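# Close the microwave door with cup kept on top

## Task

Push the microwave door fully closed so that it catches and latches. The microwave must not be shifted, and the cup on its top must stay upright there. When finished, neither hand may be in contact with the microwave or the cup.

## Robot and tools

Robot: two arms on a table. left_arm carries a left hand and sits on the +y side; right_arm carries a right hand. Base positions in the scene frame: left_arm (+0.014, +0.239, +0.007) m, right_arm (+0.020, -0.361, +0.033) m, both turned almost not at all about z. Scene frame: origin at table-top height midway between the nominal bases, +x out over the table, +z up. A camera stand is fixed behind the arms. A loose object can occasionally get a short push from outside.

Hand point: a point 0.05 m in front of the palm, 0.15 m from the wrist face along the fingers. Its +z runs along the straight fingers, +y out of the palm, and +x across the palm away from the thumb on the right hand (toward the thumb on the left hand). Straight fingertips extend 0.06-0.07 m past the point, 0.06 m behind it along -y. A wrist bracket on the little-finger side can also strike things.

Frames: reported end_effector_position (m) and end_effector_quat_wxyz, and Hand target, are in each arm's own base frame. Fixed cameras and the table use the scene frame. Motion offsets are along the current Hand target's own axes.

A row has 28 numbers, each in [-1, 1], always for both arms: first left_arm dx, dy, dz, rx, ry, rz, then left hand thumb_turn, thumb_bend, index, middle, ring, little, force_limit, speed; then the same 14 for right_arm. The six pose numbers are an offset, not a pose: measured from that arm's Hand target at the start of the action or move, 1.0 = 0.6 m or 180 degrees, with rx, ry, rz forming one rotation vector. Every row in one action or one move list counts from that same start, not from the row before. Repeating a nonzero offset in a new call moves further. All-zero pose numbers re-command the present Hand target (hold). The six hand motor numbers are absolute targets: -1 open/straight, +1 closed (thumb_turn +1 puts the thumb opposite the fingers). force_limit: -1 about 0 N up to +1 = 10 N at the fingertip (15 N for thumb motors). speed: -1 nearly stopped, +0.48 and above full speed. To leave a hand unchanged, resend the last eight hand numbers you sent; before any were sent, use hand_measured plus hand_force_limit and hand_speed.

Tools:
execute_actions(actions, cameras): actions is a list of actions; each action is up to 15 rows, one per 1/30 s step, a short action holding its last row to fill 15. Images return only when actions is empty or cameras names some.
move(target, speed, blend, blocking, cameras): target is one 28-number row, or a list of up to 15 rows, all offsets from the same starting Hand targets. Straight-line paths, no obstacle avoidance, capped at 10 s total. speed in m/s, 0.002 to 4.3, default 0.25 (turn rate up to twice that in rad/s); one value or one per target. blend in m rounds corners; 0 means stop at each. blocking=false returns after about 0.5 s while the move continues. The result adds a move: line (done, off_target, moving, held, fault) and limits (paced = pose clipped, held = steps withheld). done means within 10 mm and 2 degrees at rest; it says nothing about contact.
wait(seconds 0 to 10, cameras): lets time pass holding last commands; returns early if a running move ends.
stop(cameras): brakes the current move.
zoom_image(camera, region [x0,y0,x1,y1] in pixels, at most 504 wide and high): enlarges part of the latest image of that camera.
show_instructions(): shows the reference pages.
finished_scene(scene): ends the scene; pass the current scene's number (shown at the end of each result). Irreversible.

Cameras: cam_high and cam_low (896x504, fixed), cam_left_wrist and cam_right_wrist (616x616 fisheye, on the wrists). Calibration can be slightly off; wrist images may lag while moving.

Results: per arm end_effector_position, quaternion, Hand target, joint positions, velocities and torques, plus per hand hand_measured, hand_stopped_by (moving, target, force, stalled, fault), hand_load_n (positive when pushed open), hand_force_limit, hand_speed. Step readings list some intermediate positions.

Behaviour: the controller limits commanded rotation to 40 degrees from the measured orientation per step. Hands often rest 1-3 cm (up to 5 cm) short, usually low, without any contact; the next command, even all zeros, asks again, and you can add the missing distance as an offset. An arm blocked by something keeps pressing; to release, command a target back behind the hand point. Faster moves and targets set deeper past a contact press harder. Avoid paths near an arm's own base, which can flip its shoulder. Joint ranges (rad): waist -2.880 to 2.880, shoulder 0.000 to 3.142, elbow 0.000 to 3.019, wrist pitch -1.693 to 1.571, wrist yaw -1.571 to 1.571, wrist roll -2.094 to 2.094.

Avoid: slamming the door or hitting the microwave hard, sliding the microwave, knocking the cup over or off, anything falling or leaving the work area, the two arms touching each other, heavy loads on fingers. Motors heat when loaded, stretched or pushing against something: a MOTOR HOT line appears at 85 °C and at 100 °C that arm drops. Close the door with gentle, moderate-speed pushes, then withdraw both hands clear before finishing.

Each tool is called after "Request:" as name([rows], argument=value, ...), one row to a line, values as JSON.

Reference images:

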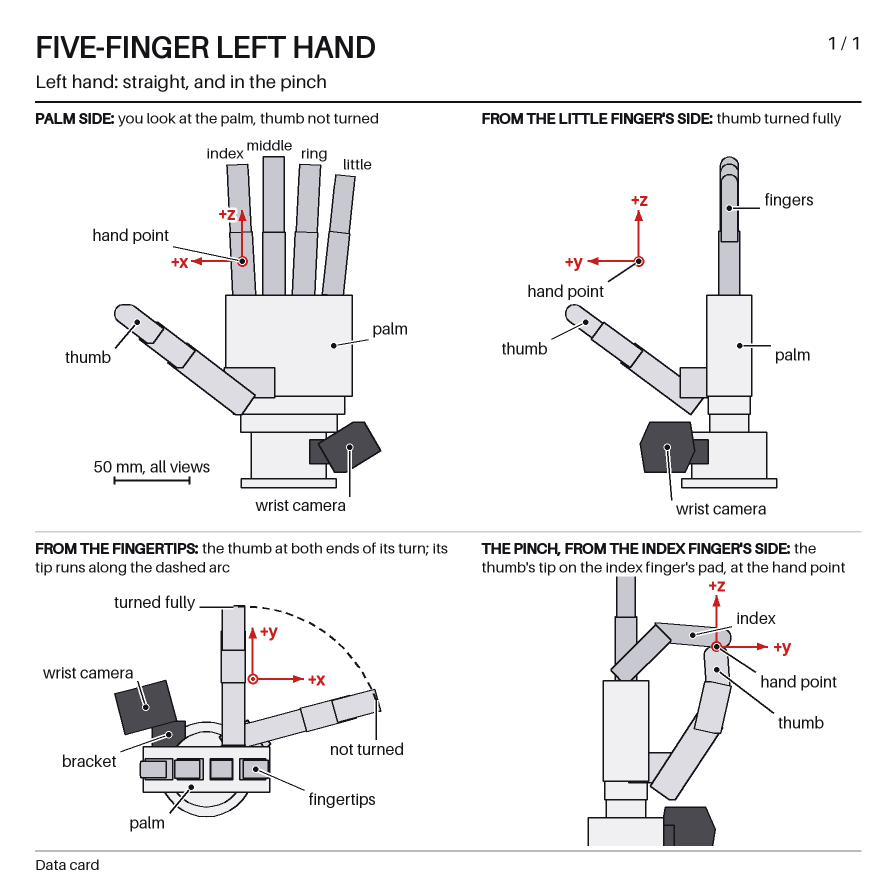

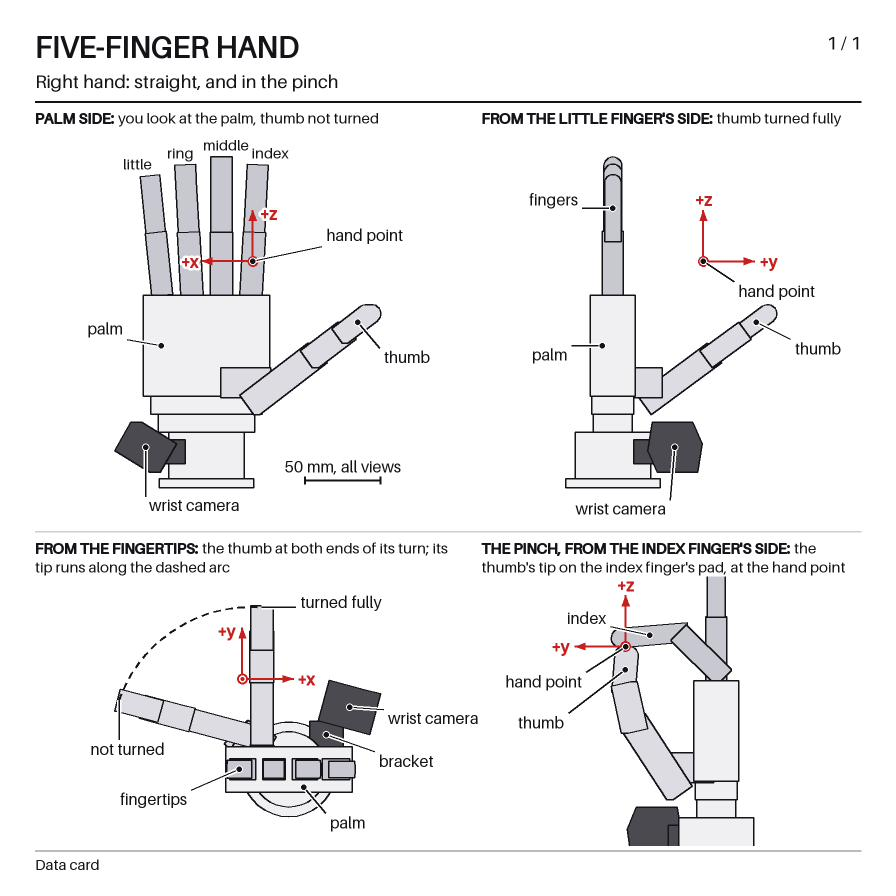

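## Session

Request:
execute_actions(actions=[])

Scene clock: 0.00 s.
left_arm: end_effector_position=(+0.3200, -0.0691, +0.2334) hand_measured=(-1.000, -1.000, -1.000, -1.000, -1.000, -1.000) hand_load_n=(+0.0, +0.0, +0.0, +0.0, +0.0, +0.0) hand_stopped_by=(target, target, target, target, target, target) hand_force_limit=0.00 hand_speed=-0.80 end_effector_quat_wxyz=(-0.109, +0.976, -0.184, +0.037) | right_arm: end_effector_position=(+0.6618, +0.2474, +0.0958) hand_measured=(-1.000, -1.000, -1.000, -1.000, -1.000, -1.000) hand_load_n=(+0.0, +0.0, +0.0, -0.5, +0.0, -0.5) hand_stopped_by=(target, target, target, target, target, target) hand_force_limit=0.00 hand_speed=-0.80 end_effector_quat_wxyz=(-0.338, +0.845, +0.285, +0.303)
Joint positions: left_arm=[-0.141 1.086 1.116 -1.515 -0.215 -1.331] | right_arm=[0.252 1.881 1.455 -0.448 -0.695 -1.708]
Joint velocities: within noise
Joint torques (N m): no reading
Heat: left arm: hottest waist 32 °C; right arm: hottest wrist pitch 33 °C.
Hand target: left_arm +0.3271, -0.0701, +0.2455; -0.110, +0.976, -0.182, +0.052 | right_arm +0.6686, +0.2490, +0.0979; -0.337, +0.843, +0.286, +0.307

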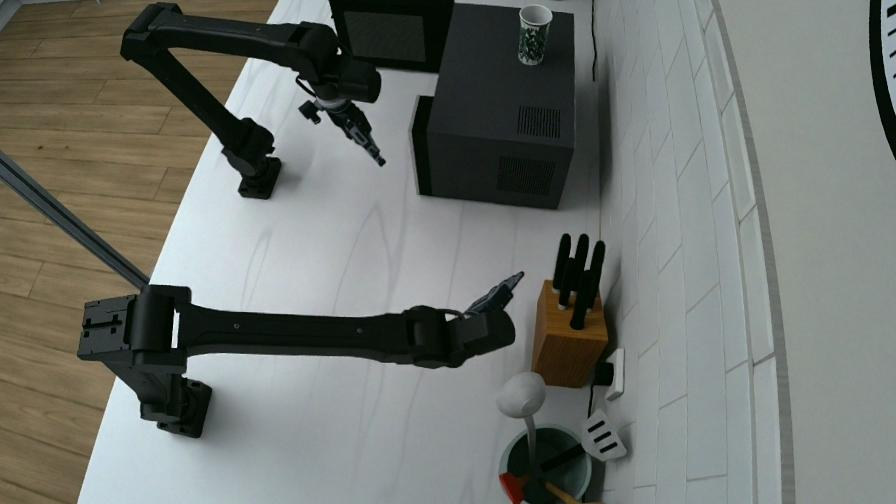

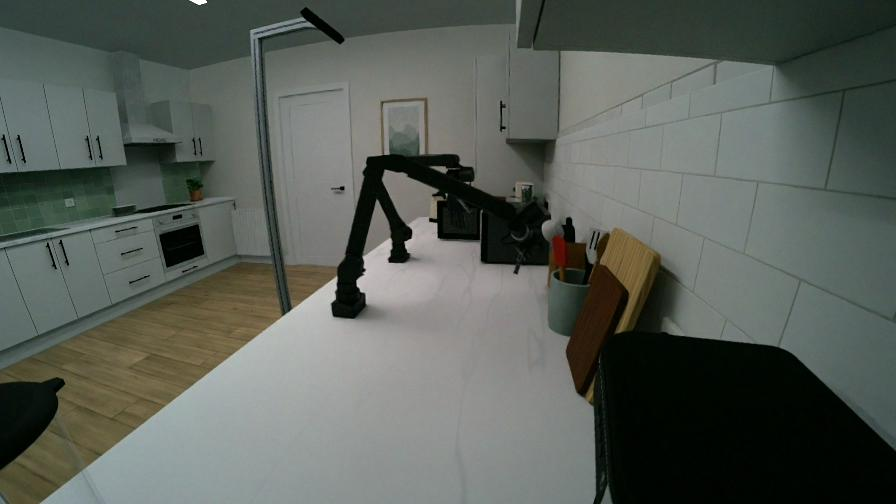

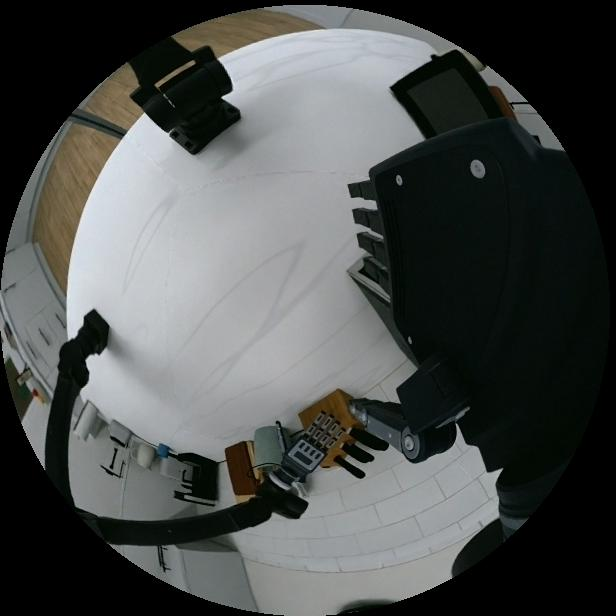

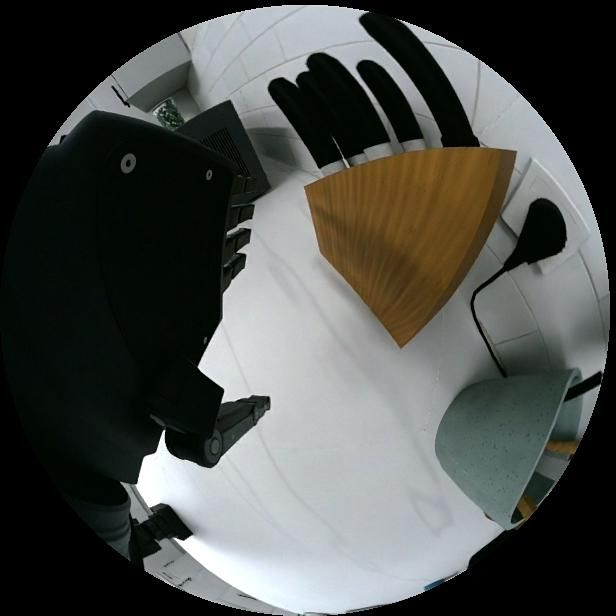

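Request:
zoom_image(camera="cam_high", region=[270, 0, 620, 220])

Request:
zoom_image(camera="cam_low", region=[340, 130, 600, 330])

Request:
zoom_image(camera="cam_left_wrist", region=[330, 20, 560, 320])

Scaled by 1.440 from the camera's 896x504 image, which has a finer 1280x720 frame.

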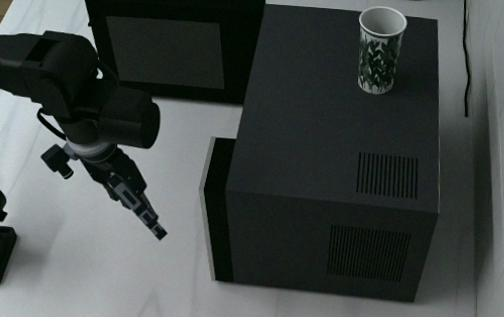

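Scaled by 1.938 from the camera's 896x504 image, which has a finer 1280x720 frame.

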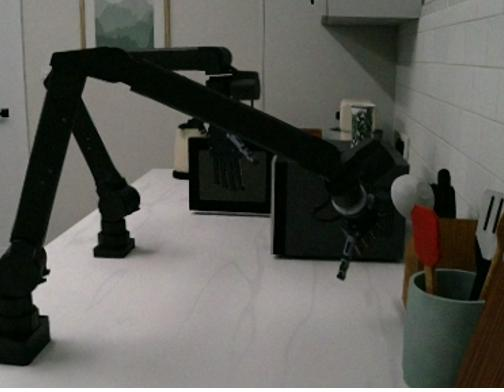

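Scaled by 1.680 from the camera's 616x616 image, which has a finer 880x880 frame.

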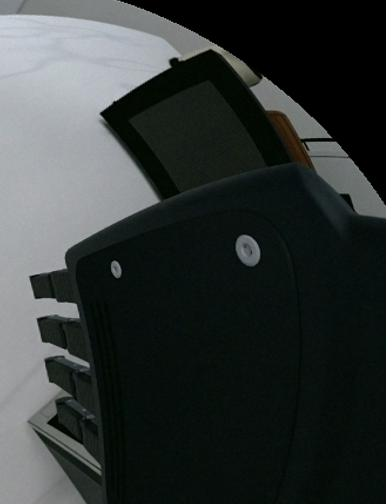

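Request:
zoom_image(camera="cam_low", region=[415, 170, 545, 280])

Request:
zoom_image(camera="cam_left_wrist", region=[380, 40, 520, 150])

Scaled by 3.877 from the camera's 896x504 image, which has a finer 1280x720 frame.

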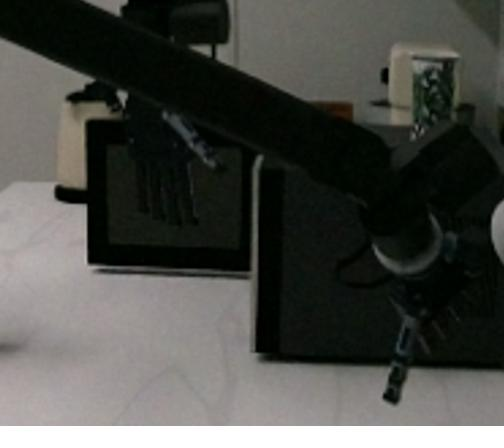

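Scaled by 3.600 from the camera's 616x616 image, which has a finer 880x880 frame.

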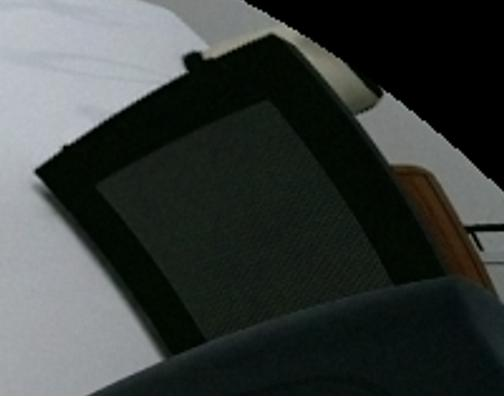

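Request:
move([
  [0.0133,-0.0507,-0.2105,0,0,0,1,-1,0.95,0.95,0.95,0.95,0,0.2,0,0,0,0,0,0,-1,-1,-1,-1,-1,-1,0,-0.8],
  [-0.6492,-0.8671,-0.0468,-0.0777,0.0278,0.3807,1,-1,0.95,0.95,0.95,0.95,0,0.2,0,0,0,0,0,0,-1,-1,-1,-1,-1,-1,0,-0.8],
], speed=0.3, blend=0.05, cameras=["all"])

Scene clock: 181.43 s.
left_arm: end_effector_position=(+0.1377, +0.5333, +0.3484) hand_measured=(+1.000, -1.000, +0.950, +0.950, +0.950, +0.950) hand_load_n=(+0.0, +0.0, +0.5, +0.0, +0.0, +0.0) hand_stopped_by=(target, target, target, target, target, target) hand_force_limit=0.00 hand_speed=0.20 end_effector_quat_wxyz=(-0.110, +0.699, -0.703, -0.067) | right_arm: end_effector_position=(+0.6618, +0.2474, +0.0958) hand_measured=(-1.000, -1.000, -1.000, -1.000, -1.000, -1.000) hand_load_n=(+0.0, +0.0, +0.0, +0.0, +0.0, +0.0) hand_stopped_by=(target, target, target, target, target, target) hand_force_limit=0.00 hand_speed=-0.80 end_effector_quat_wxyz=(-0.338, +0.845, +0.285, +0.303)
Joint positions: left_arm=[1.225 1.79 2.147 -1.672 -0.027 1.234] | right_arm=[0.252 1.881 1.455 -0.448 -0.695 -1.708]
Joint torques (N m): left_arm=[-1.08 -12.51 11.44 0.34 -0.18 0.28] | right_arm=[1.44 -21.36 9.16 1.96 -0.38 0.04]
Heat: left arm: hottest elbow 36 °C; right arm: hottest elbow 36 °C.
Hand target: left_arm +0.1403, +0.5405, +0.3700; +0.000, +0.707, -0.707, +0.000 | right_arm +0.6686, +0.2490, +0.0979; -0.337, +0.843, +0.286, +0.307
Off the commanded pose: left_arm 0.023 m, 15 deg | right_arm 0.007 m, 1 deg.
joint sent to its limit (left arm) — joint 4 (wrist pitch), lower limit. The joint targets are off in orientation, not in position.
move: off_target (left_arm)
camera_calibration:
cam_left_wrist: T_world_to_cam=[[0.950977, -0.308933, -0.0142297, 0.0441645], [-0.291756, -0.91146, 0.290031, 0.423897], [-0.10257, -0.271661, -0.956911, 0.609408], [0, 0, 0, 1]] pos_world=[0.144182, 0.565562, 0.460834]

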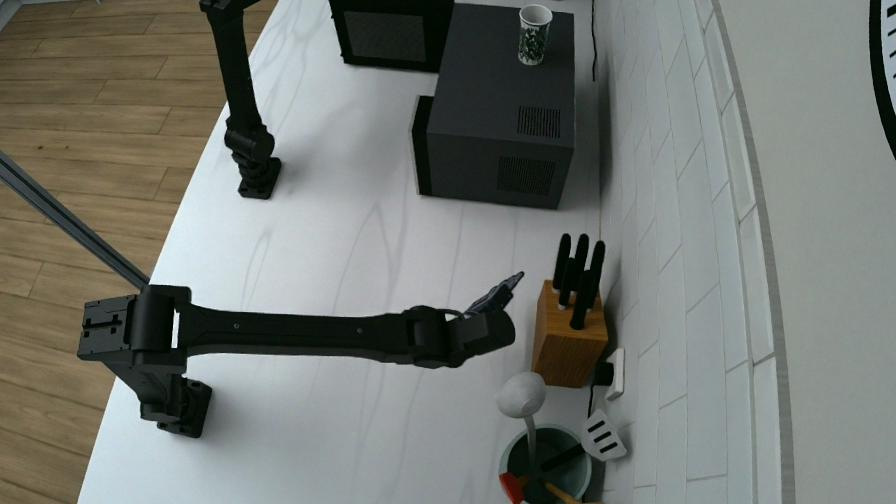

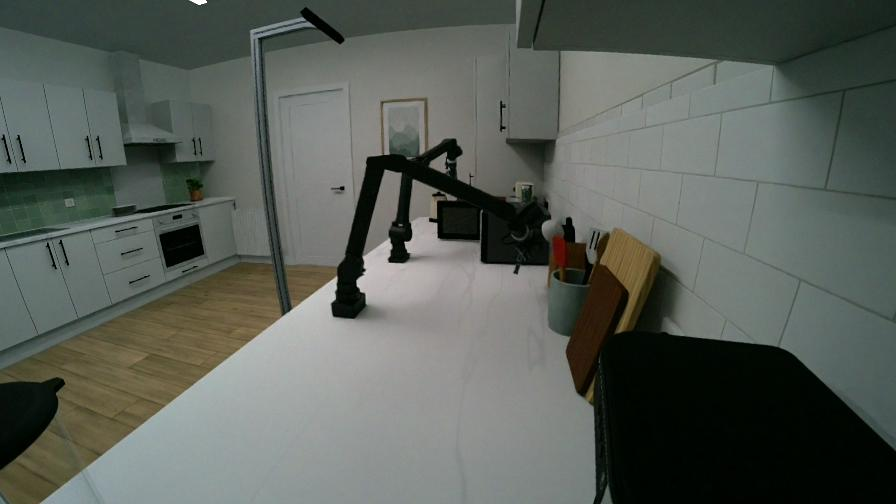

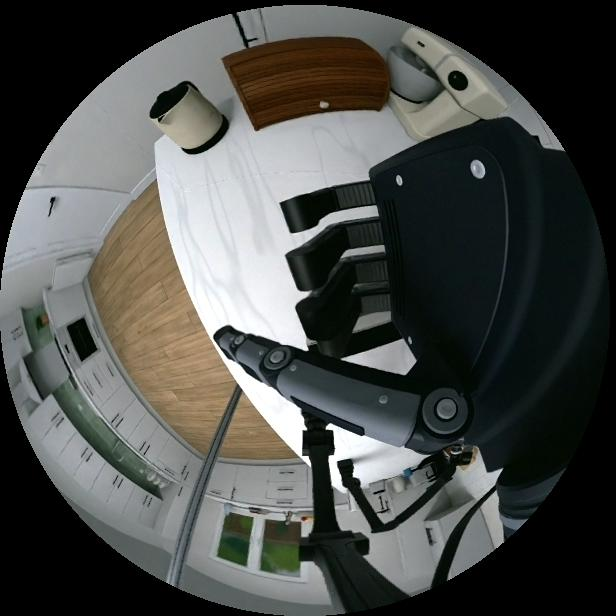

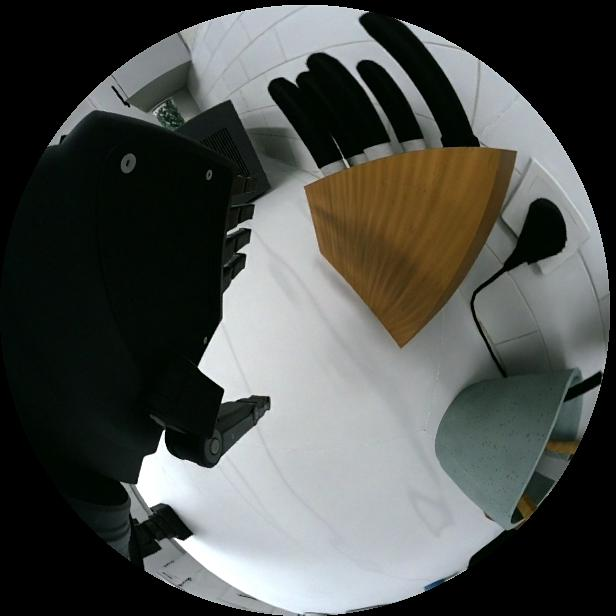

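Request:
move(target=[0,0,0.4167,0,0,0,1,-1,0.95,0.95,0.95,0.95,0,0.2,0,0,0,0,0,0,-1,-1,-1,-1,-1,-1,0,-0.8], speed=0.25, cameras=["cam_high","cam_low","cam_left_wrist"])

Scene clock: 222.67 s.
left_arm: end_effector_position=(+0.1435, +0.5358, +0.1166) hand_measured=(+1.000, -1.000, +0.950, +0.950, +0.950, +0.950) hand_load_n=(+0.0, +0.0, +0.0, +0.0, +0.0, +0.0) hand_stopped_by=(target, target, target, target, target, target) hand_force_limit=0.00 hand_speed=0.20 end_effector_quat_wxyz=(+0.009, +0.703, -0.711, +0.003) | right_arm: end_effector_position=(+0.6618, +0.2474, +0.0958) hand_measured=(-1.000, -1.000, -1.000, -1.000, -1.000, -1.000) hand_load_n=(+0.0, +0.0, +0.0, +0.0, +0.5, +0.0) hand_stopped_by=(target, target, target, target, target, target) hand_force_limit=0.00 hand_speed=-0.80 end_effector_quat_wxyz=(-0.338, +0.845, +0.285, +0.303)
Joint positions: left_arm=[1.225 1.969 1.786 -1.407 -0.003 1.235] | right_arm=[0.252 1.881 1.455 -0.448 -0.695 -1.708]
Joint torques (N m): left_arm=[-0.5 -15.03 7.21 0.53 0.06 0.08] | right_arm=[1.14 -20.95 9.03 1.91 -0.4 0.1]
Heat: left arm: hottest elbow 37 °C; right arm: hottest elbow 36 °C.
Hand target: left_arm +0.1404, +0.5404, +0.1201; +0.000, +0.707, -0.707, +0.000 | right_arm +0.6686, +0.2490, +0.0979; -0.337, +0.843, +0.286, +0.307
Off the commanded pose: left_arm 0.007 m, 1 deg | right_arm 0.007 m, 1 deg.
move: done
camera_calibration:
cam_left_wrist: T_world_to_cam=[[0.949417, -0.314014, 0.00152557, 0.037188], [-0.265107, -0.798923, 0.539853, 0.401881], [-0.168303, -0.51295, -0.841758, 0.514057], [0, 0, 0, 1]] pos_world=[0.157752, 0.596435, 0.215699]
Images, in order (width x height): cam_high 896x504, cam_low 896x504, cam_left_wrist 616x616.

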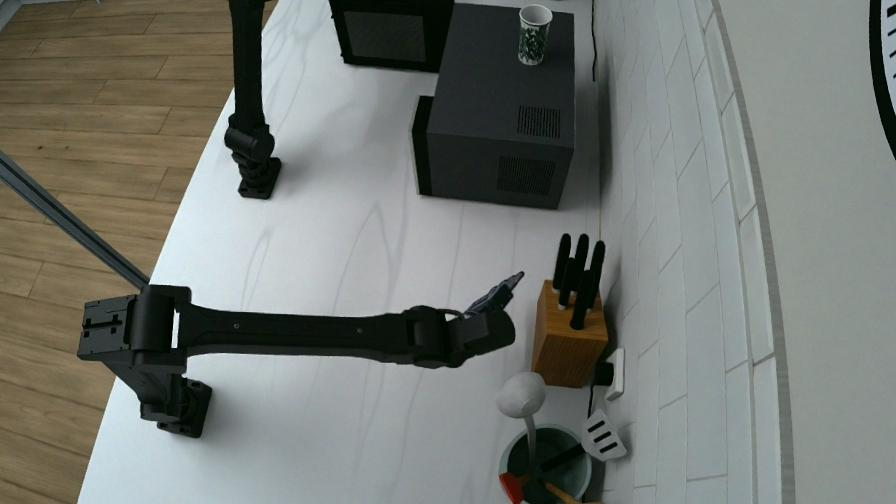

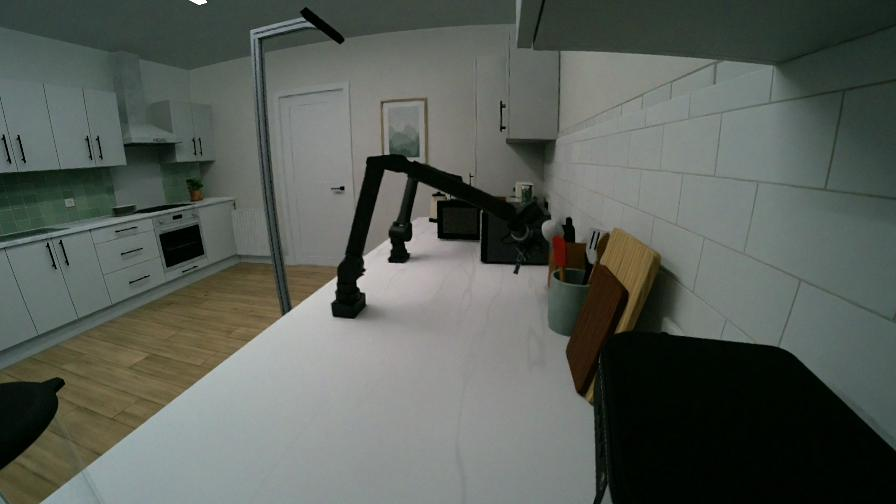

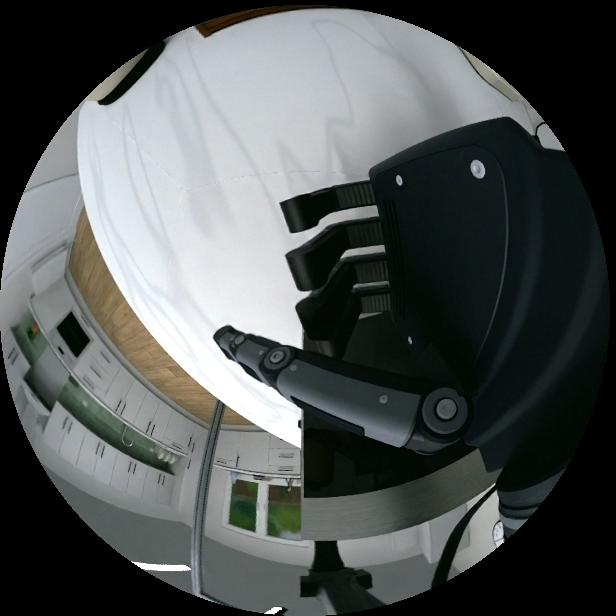

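Request:
move([
  [0.124,-0.0043,0,0,0,0,1,-1,0.95,0.95,0.95,0.95,0,0.2,0,0,0,0,0,0,-1,-1,-1,-1,-1,-1,0,-0.8],
  [0.3307,-0.0177,0,0,0,-0.1111,1,-1,0.95,0.95,0.95,0.95,0,0.2,0,0,0,0,0,0,-1,-1,-1,-1,-1,-1,0,-0.8],
  [0.4973,-0.0943,0,0,0,-0.2222,1,-1,0.95,0.95,0.95,0.95,0,0.2,0,0,0,0,0,0,-1,-1,-1,-1,-1,-1,0,-0.8],
  [0.619,-0.2177,0,0,0,-0.3333,1,-1,0.95,0.95,0.95,0.95,0,0.2,0,0,0,0,0,0,-1,-1,-1,-1,-1,-1,0,-0.8],
  [0.679,-0.3343,0,0,0,-0.4167,1,-1,0.95,0.95,0.95,0.95,0,0.2,0,0,0,0,0,0,-1,-1,-1,-1,-1,-1,0,-0.8],
], speed=[0.15,0.15,0.2,0.2,0.15], blend=0.02, cameras=["cam_high","cam_low","cam_left_wrist"])

Scene clock: 244.97 s.
left_arm: end_effector_position=(+0.3218, +0.1271, +0.1101) hand_measured=(+1.000, -1.000, +0.950, +0.950, +0.950, +0.950) hand_load_n=(+0.0, -0.5, +0.0, +0.0, +0.0, +0.0) hand_stopped_by=(target, target, target, target, target, target) hand_force_limit=0.00 hand_speed=0.20 end_effector_quat_wxyz=(+0.014, +0.991, -0.130, -0.014) | right_arm: end_effector_position=(+0.6618, +0.2474, +0.0958) hand_measured=(-1.000, -1.000, -1.000, -1.000, -1.000, -1.000) hand_load_n=(+0.0, +0.0, +0.0, +0.0, +0.0, +0.0) hand_stopped_by=(target, target, target, target, target, target) hand_force_limit=0.00 hand_speed=-0.80 end_effector_quat_wxyz=(-0.338, +0.845, +0.285, +0.303)
Joint positions: left_arm=[0.564 1.383 1.012 -1.24 0.003 -0.746] | right_arm=[0.252 1.881 1.455 -0.448 -0.695 -1.708]
Joint torques (N m): left_arm=[-2.2 -6.24 9.52 0.34 -0.07 -0.04] | right_arm=[1.38 -21.25 9.02 1.98 -0.39 0.12]
Heat: left arm: hottest elbow 35 °C; right arm: hottest elbow 36 °C.
Hand target: left_arm +0.3407, +0.1329, +0.1201; +0.000, +0.991, -0.131, +0.000 | right_arm +0.6686, +0.2490, +0.0979; -0.337, +0.843, +0.286, +0.307
Off the commanded pose: left_arm 0.022 m, 2 deg | right_arm 0.007 m, 1 deg.
move: off_target (left_arm)
camera_calibration:
cam_left_wrist: T_world_to_cam=[[0.539144, 0.841606, -0.0320066, -0.271586], [0.732224, -0.449617, 0.511559, -0.236071], [0.41614, -0.29924, -0.858652, 0.115634], [0, 0, 0, 1]] pos_world=[0.271161, 0.157029, 0.211361]
Images, in order (width x height): cam_high 896x504, cam_low 896x504, cam_left_wrist 616x616.

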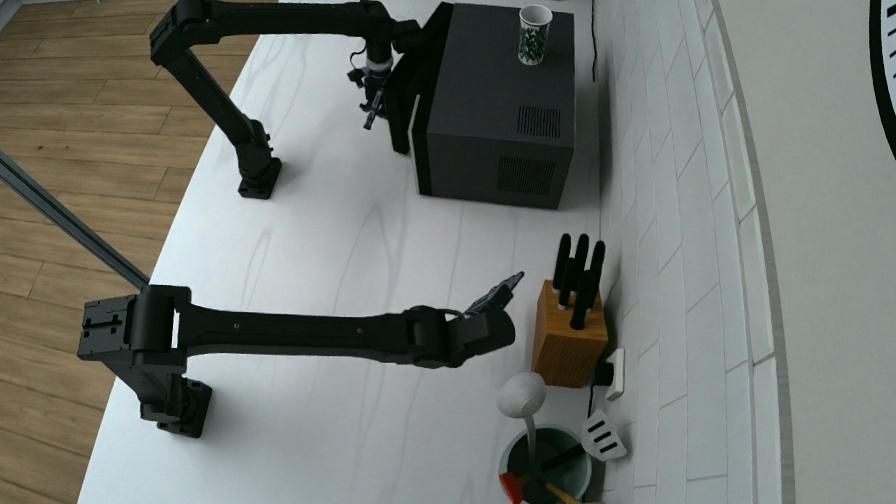

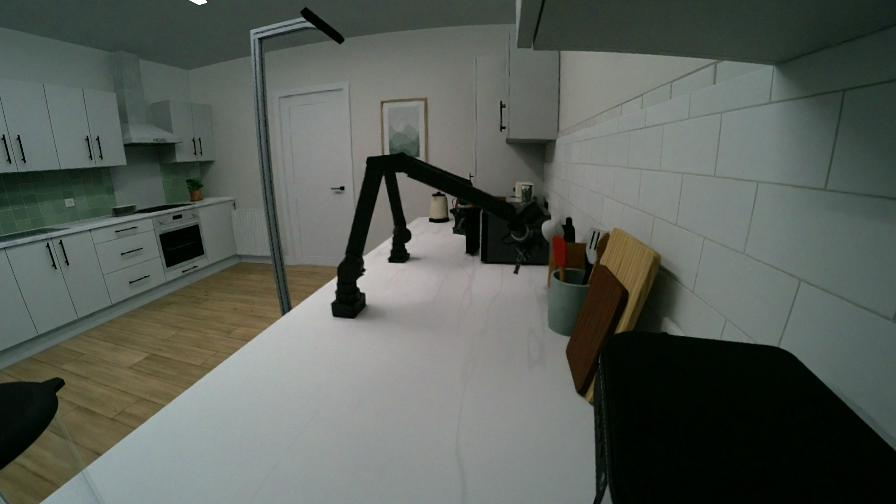

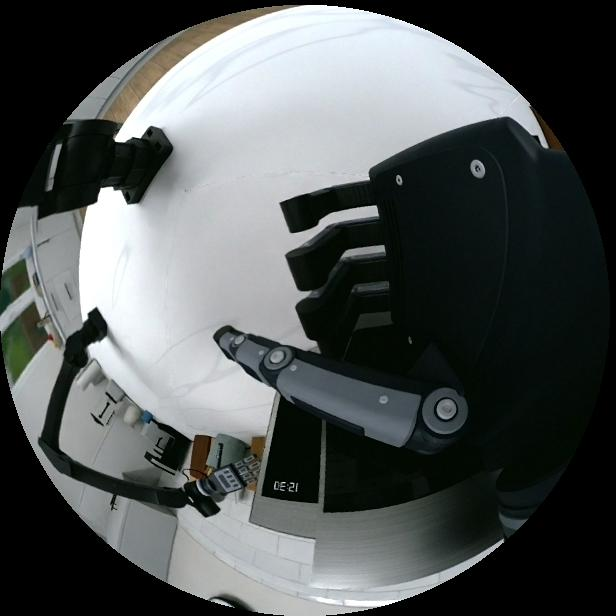

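Request:
move([
  [0.1354,-0.0054,0,0,0,-0.0833,1,-1,0.95,0.95,0.95,0.95,0,0.2,0,0,0,0,0,0,-1,-1,-1,-1,-1,-1,0,-0.8],
  [0.1756,-0.0162,0,0,0,-0.0833,1,-1,0.95,0.95,0.95,0.95,0,0.2,0,0,0,0,0,0,-1,-1,-1,-1,-1,-1,0,-0.8],
], speed=[0.12,0.05], blend=0.01, cameras=["cam_high","cam_left_wrist"])

Scene clock: 255.77 s.
left_arm: end_effector_position=(+0.3879, +0.1100, +0.1071) hand_measured=(+1.000, -1.000, +0.950, +0.950, +0.950, +0.950) hand_load_n=(+0.0, +0.0, +0.5, +0.0, +0.0, +0.0) hand_stopped_by=(target, target, target, target, target, target) hand_force_limit=0.00 hand_speed=0.20 end_effector_quat_wxyz=(+0.016, +0.999, +0.002, -0.041) | right_arm: end_effector_position=(+0.6618, +0.2474, +0.0958) hand_measured=(-1.000, -1.000, -1.000, -1.000, -1.000, -1.000) hand_load_n=(+0.0, +0.0, +0.0, +0.0, +0.0, +0.0) hand_stopped_by=(target, target, target, target, target, target) hand_force_limit=0.00 hand_speed=-0.80 end_effector_quat_wxyz=(-0.338, +0.845, +0.285, +0.303)
Joint positions: left_arm=[0.443 1.5 1.13 -1.289 -0.007 -1.133] | right_arm=[0.252 1.881 1.455 -0.448 -0.695 -1.708]
Joint torques (N m): left_arm=[-4.31 -5.36 13.61 1.46 0.4 -0.23] | right_arm=[1.03 -21.19 9.18 1.94 -0.39 0.06]
Heat: left arm: hottest elbow 35 °C; right arm: hottest elbow 36 °C.
Hand target: left_arm +0.4450, +0.1151, +0.1201; +0.000, +1.000, +0.000, +0.000 | right_arm +0.6686, +0.2490, +0.0979; -0.337, +0.843, +0.286, +0.307
Off the commanded pose: left_arm 0.059 m, 5 deg | right_arm 0.007 m, 1 deg.
move: off_target (left_arm)
camera_calibration:
cam_left_wrist: T_world_to_cam=[[0.298257, 0.953181, -0.0498909, -0.209865], [0.852635, -0.242573, 0.462787, -0.354921], [0.429017, -0.180568, -0.885065, 0.0652389], [0, 0, 0, 1]] pos_world=[0.337223, 0.125725, 0.211523]
Images, in order (width x height): cam_high 896x504, cam_left_wrist 616x616.

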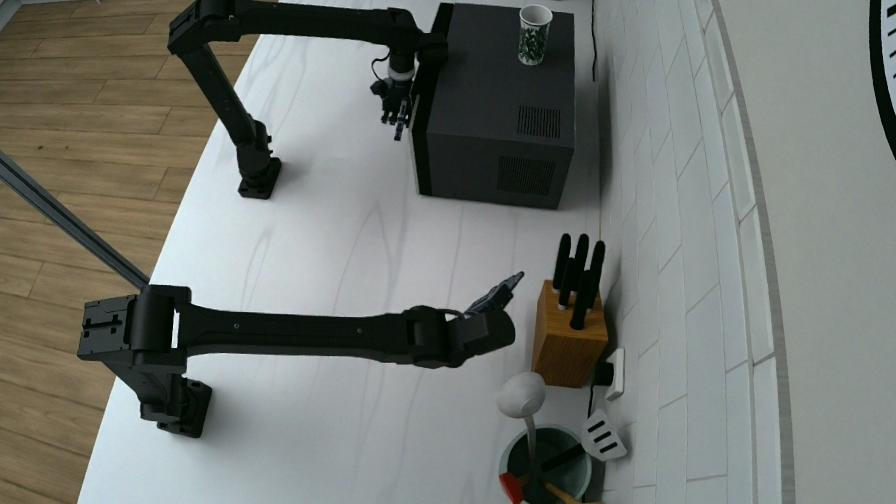

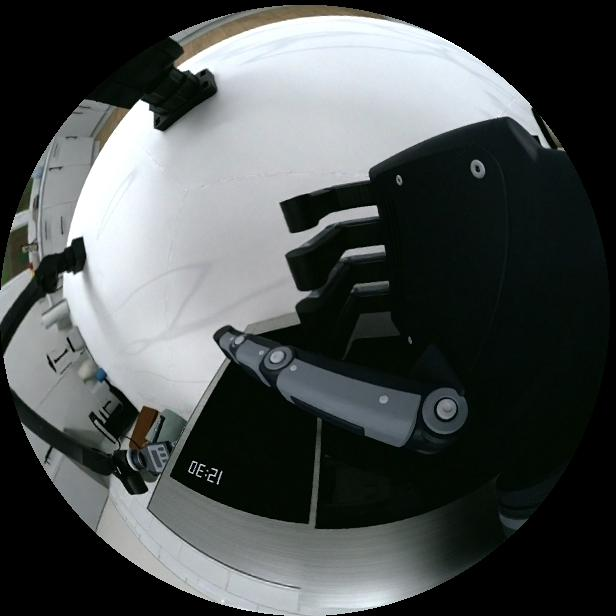

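Request:
zoom_image(camera="cam_high", region=[360, 0, 560, 210])

Request:
zoom_image(camera="cam_left_wrist", region=[140, 300, 500, 616])

Scaled by 2.400 from the camera's 896x504 image, which has a finer 1280x720 frame.

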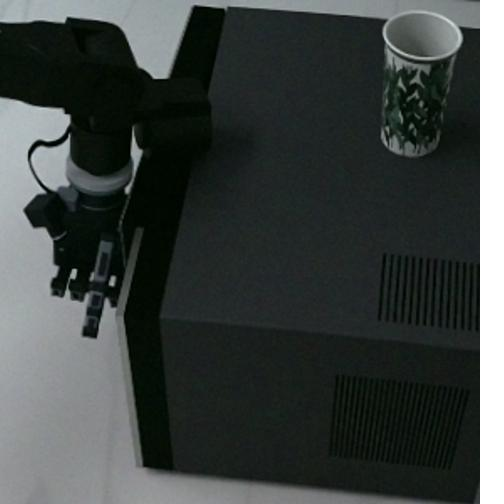

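Scaled by 1.400 from the camera's 616x616 image, which has a finer 880x880 frame.

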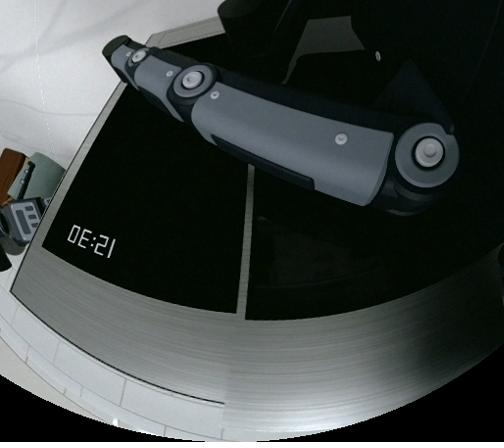

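Request:
move(target=[0.05,0,0,0,0,0,1,-1,0.95,0.95,0.95,0.95,0,0.2,0,0,0,0,0,0,-1,-1,-1,-1,-1,-1,0,-0.8], speed=0.06, cameras=["cam_high","cam_left_wrist"])

Request:
zoom_image(camera="cam_high", region=[360, 0, 560, 210])

Request:
zoom_image(camera="cam_left_wrist", region=[140, 300, 500, 616])

Scene clock: 276.67 s.
left_arm: end_effector_position=(+0.4011, +0.1090, +0.1110) hand_measured=(+1.000, -1.000, +0.950, +0.950, +0.950, +0.950) hand_load_n=(+0.0, +0.0, +0.0, +0.0, +0.0, +0.0) hand_stopped_by=(target, target, target, target, target, target) hand_force_limit=0.00 hand_speed=0.20 end_effector_quat_wxyz=(+0.021, +0.998, +0.012, -0.057) | right_arm: end_effector_position=(+0.6618, +0.2474, +0.0958) hand_measured=(-1.000, -1.000, -1.000, -1.000, -1.000, -1.000) hand_load_n=(+0.0, +0.0, +0.0, +0.0, +0.5, +0.0) hand_stopped_by=(target, target, target, target, target, target) hand_force_limit=0.00 hand_speed=-0.80 end_effector_quat_wxyz=(-0.338, +0.845, +0.285, +0.303)
Joint positions: left_arm=[0.426 1.545 1.19 -1.338 -0.008 -1.17] | right_arm=[0.252 1.881 1.455 -0.448 -0.695 -1.708]
Joint torques (N m): left_arm=[-5.07 -4.6 14.78 2.81 0.47 -0.11] | right_arm=[1.03 -21.01 9.09 1.98 -0.33 0.05]
Heat: left arm: hottest elbow 36 °C; right arm: hottest elbow 36 °C.
Hand target: left_arm +0.4751, +0.1150, +0.1202; +0.000, +1.000, +0.000, +0.000 | right_arm +0.6686, +0.2490, +0.0979; -0.337, +0.843, +0.286, +0.307
Off the commanded pose: left_arm 0.075 m, 7 deg | right_arm 0.007 m, 1 deg.
move: off_target (left_arm)
camera_calibration:
cam_left_wrist: T_world_to_cam=[[0.277665, 0.958245, -0.0683241, -0.202816], [0.87172, -0.221426, 0.43712, -0.37523], [0.40374, -0.180933, -0.896804, 0.0742671], [0, 0, 0, 1]] pos_world=[0.353426, 0.1247, 0.216766]
Images, in order (width x height): cam_high 896x504, cam_left_wrist 616x616.

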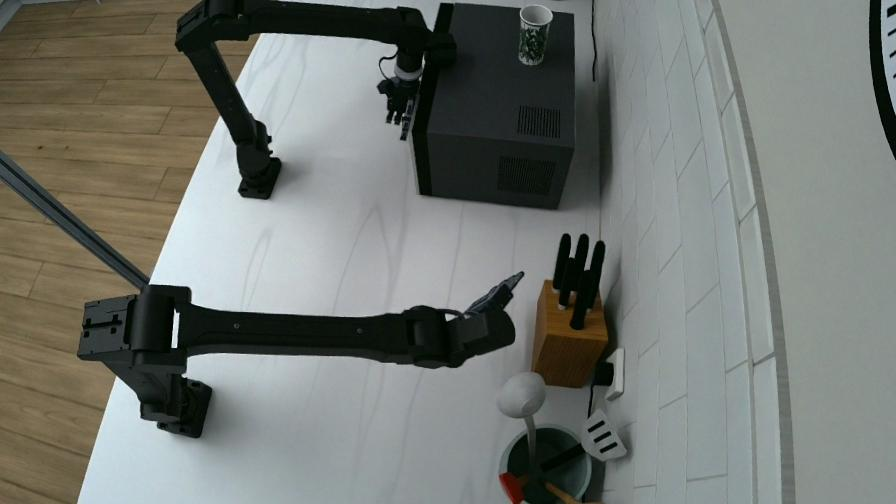

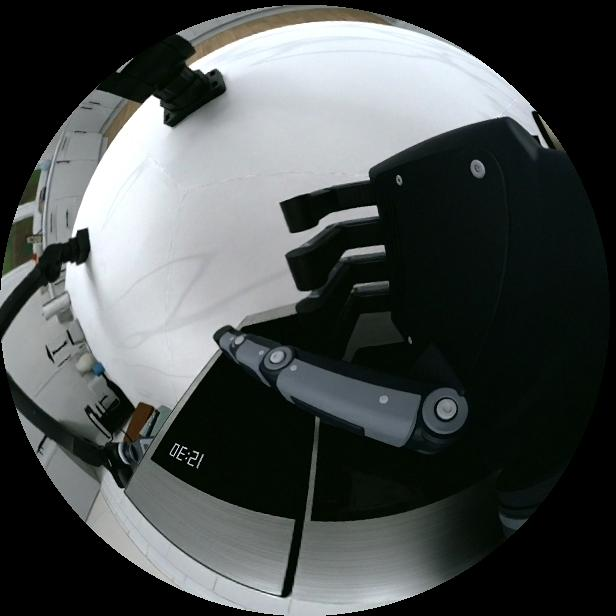

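Scaled by 2.400 from the camera's 896x504 image, which has a finer 1280x720 frame.

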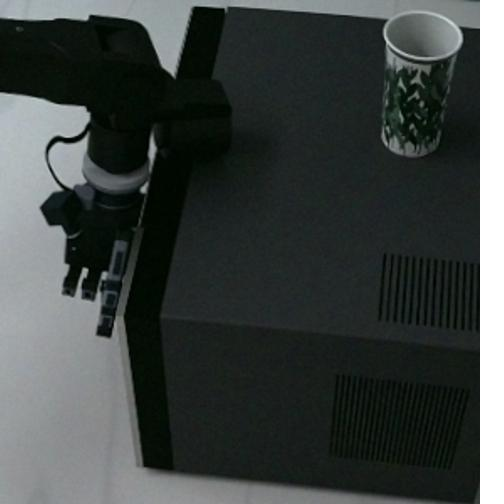

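Scaled by 1.400 from the camera's 616x616 image, which has a finer 880x880 frame.

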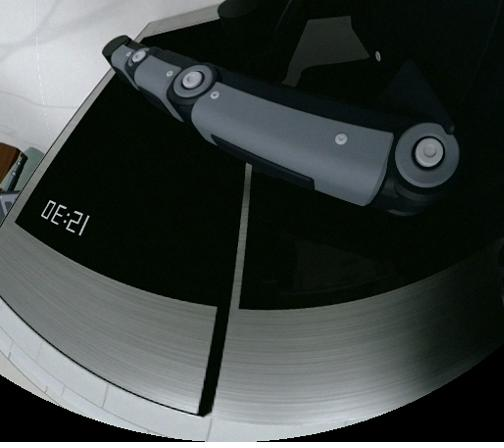

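Request:
move([
  [-0.2,0,0,0,0,0,1,-1,0.95,0.95,0.95,0.95,0,0.2,0,0,0,0,0,0,-1,-1,-1,-1,-1,-1,0,-0.8],
], speed=0.2, cameras=["cam_high","cam_left_wrist"])

Request:
zoom_image(camera="cam_high", region=[360, 0, 560, 210])

Request:
zoom_image(camera="cam_left_wrist", region=[140, 300, 500, 616])

Scene clock: 286.63 s.
left_arm: end_effector_position=(+0.3565, +0.1120, +0.1178) hand_measured=(+1.000, -1.000, +0.950, +0.950, +0.950, +0.950) hand_load_n=(+0.0, +0.0, +0.0, +0.0, +0.0, +0.0) hand_stopped_by=(target, target, target, target, target, target) hand_force_limit=0.00 hand_speed=0.20 end_effector_quat_wxyz=(+0.002, +1.000, +0.001, -0.008) | right_arm: end_effector_position=(+0.6618, +0.2474, +0.0958) hand_measured=(-1.000, -1.000, -1.000, -1.000, -1.000, -1.000) hand_load_n=(+0.0, +0.0, +0.0, +0.0, +0.0, +0.0) hand_stopped_by=(target, target, target, target, target, target) hand_force_limit=0.00 hand_speed=-0.80 end_effector_quat_wxyz=(-0.338, +0.845, +0.285, +0.303)
Joint positions: left_arm=[0.486 1.371 1.027 -1.243 -0.004 -1.088] | right_arm=[0.252 1.881 1.455 -0.448 -0.695 -1.708]
Joint torques (N m): left_arm=[-0.09 -7.94 6.15 0.54 0.13 0.28] | right_arm=[1.32 -21.19 9.1 1.89 -0.39 0.1]
Heat: left arm: hottest elbow 38 °C; right arm: hottest elbow 36 °C.
Hand target: left_arm +0.3550, +0.1151, +0.1201; +0.000, +1.000, +0.000, +0.000 | right_arm +0.6686, +0.2490, +0.0979; -0.337, +0.843, +0.286, +0.307
Off the commanded pose: left_arm 0.004 m, 1 deg | right_arm 0.007 m, 1 deg.
move: done
camera_calibration:
cam_left_wrist: T_world_to_cam=[[0.301996, 0.953298, -0.00465537, -0.208495], [0.82013, -0.257314, 0.511054, -0.325026], [0.485989, -0.158154, -0.859536, 0.0627024], [0, 0, 0, 1]] pos_world=[0.299056, 0.125041, 0.21903]
Images, in order (width x height): cam_high 896x504, cam_left_wrist 616x616.

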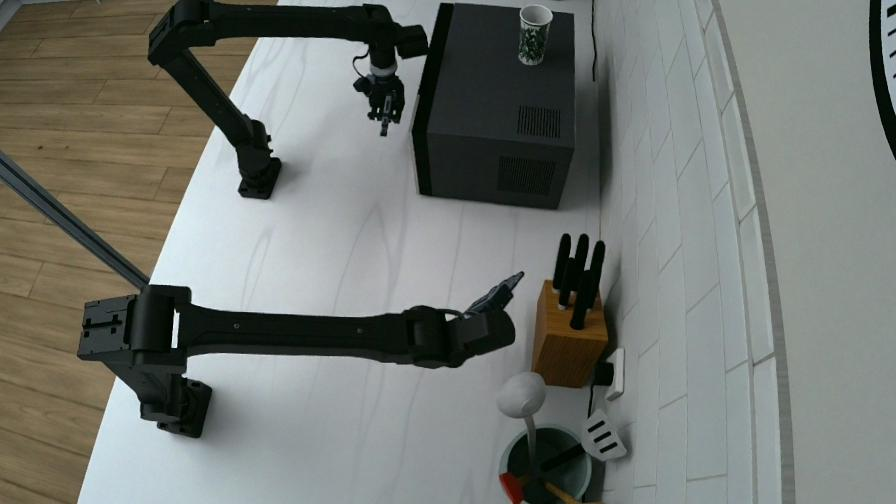

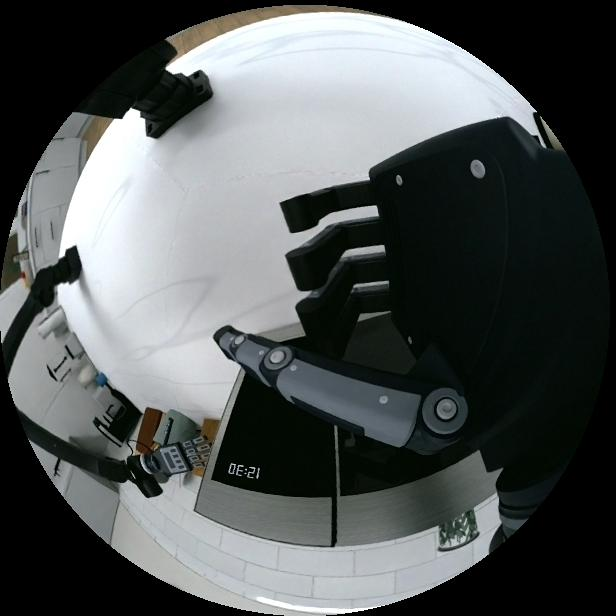

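Scaled by 2.400 from the camera's 896x504 image, which has a finer 1280x720 frame.

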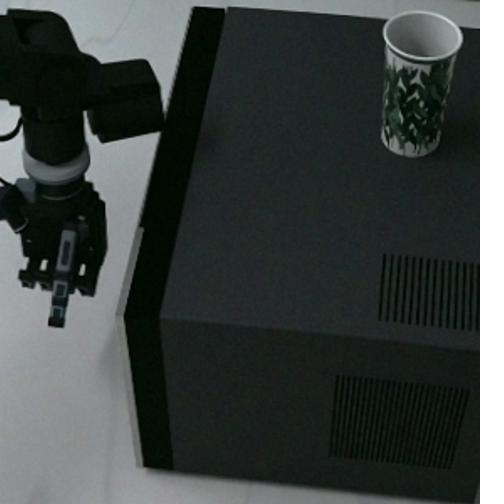

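Scaled by 1.400 from the camera's 616x616 image, which has a finer 880x880 frame.

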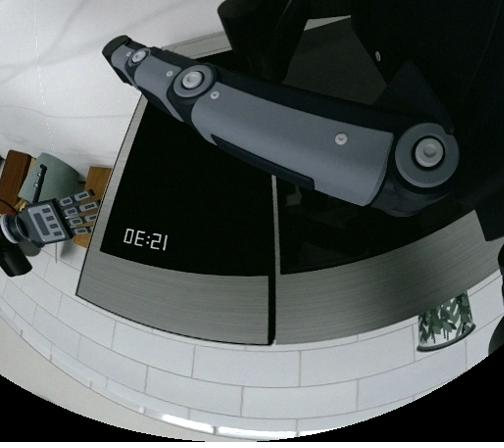

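Request:
finished_scene(scene=1)

The scene is finished: the task was done.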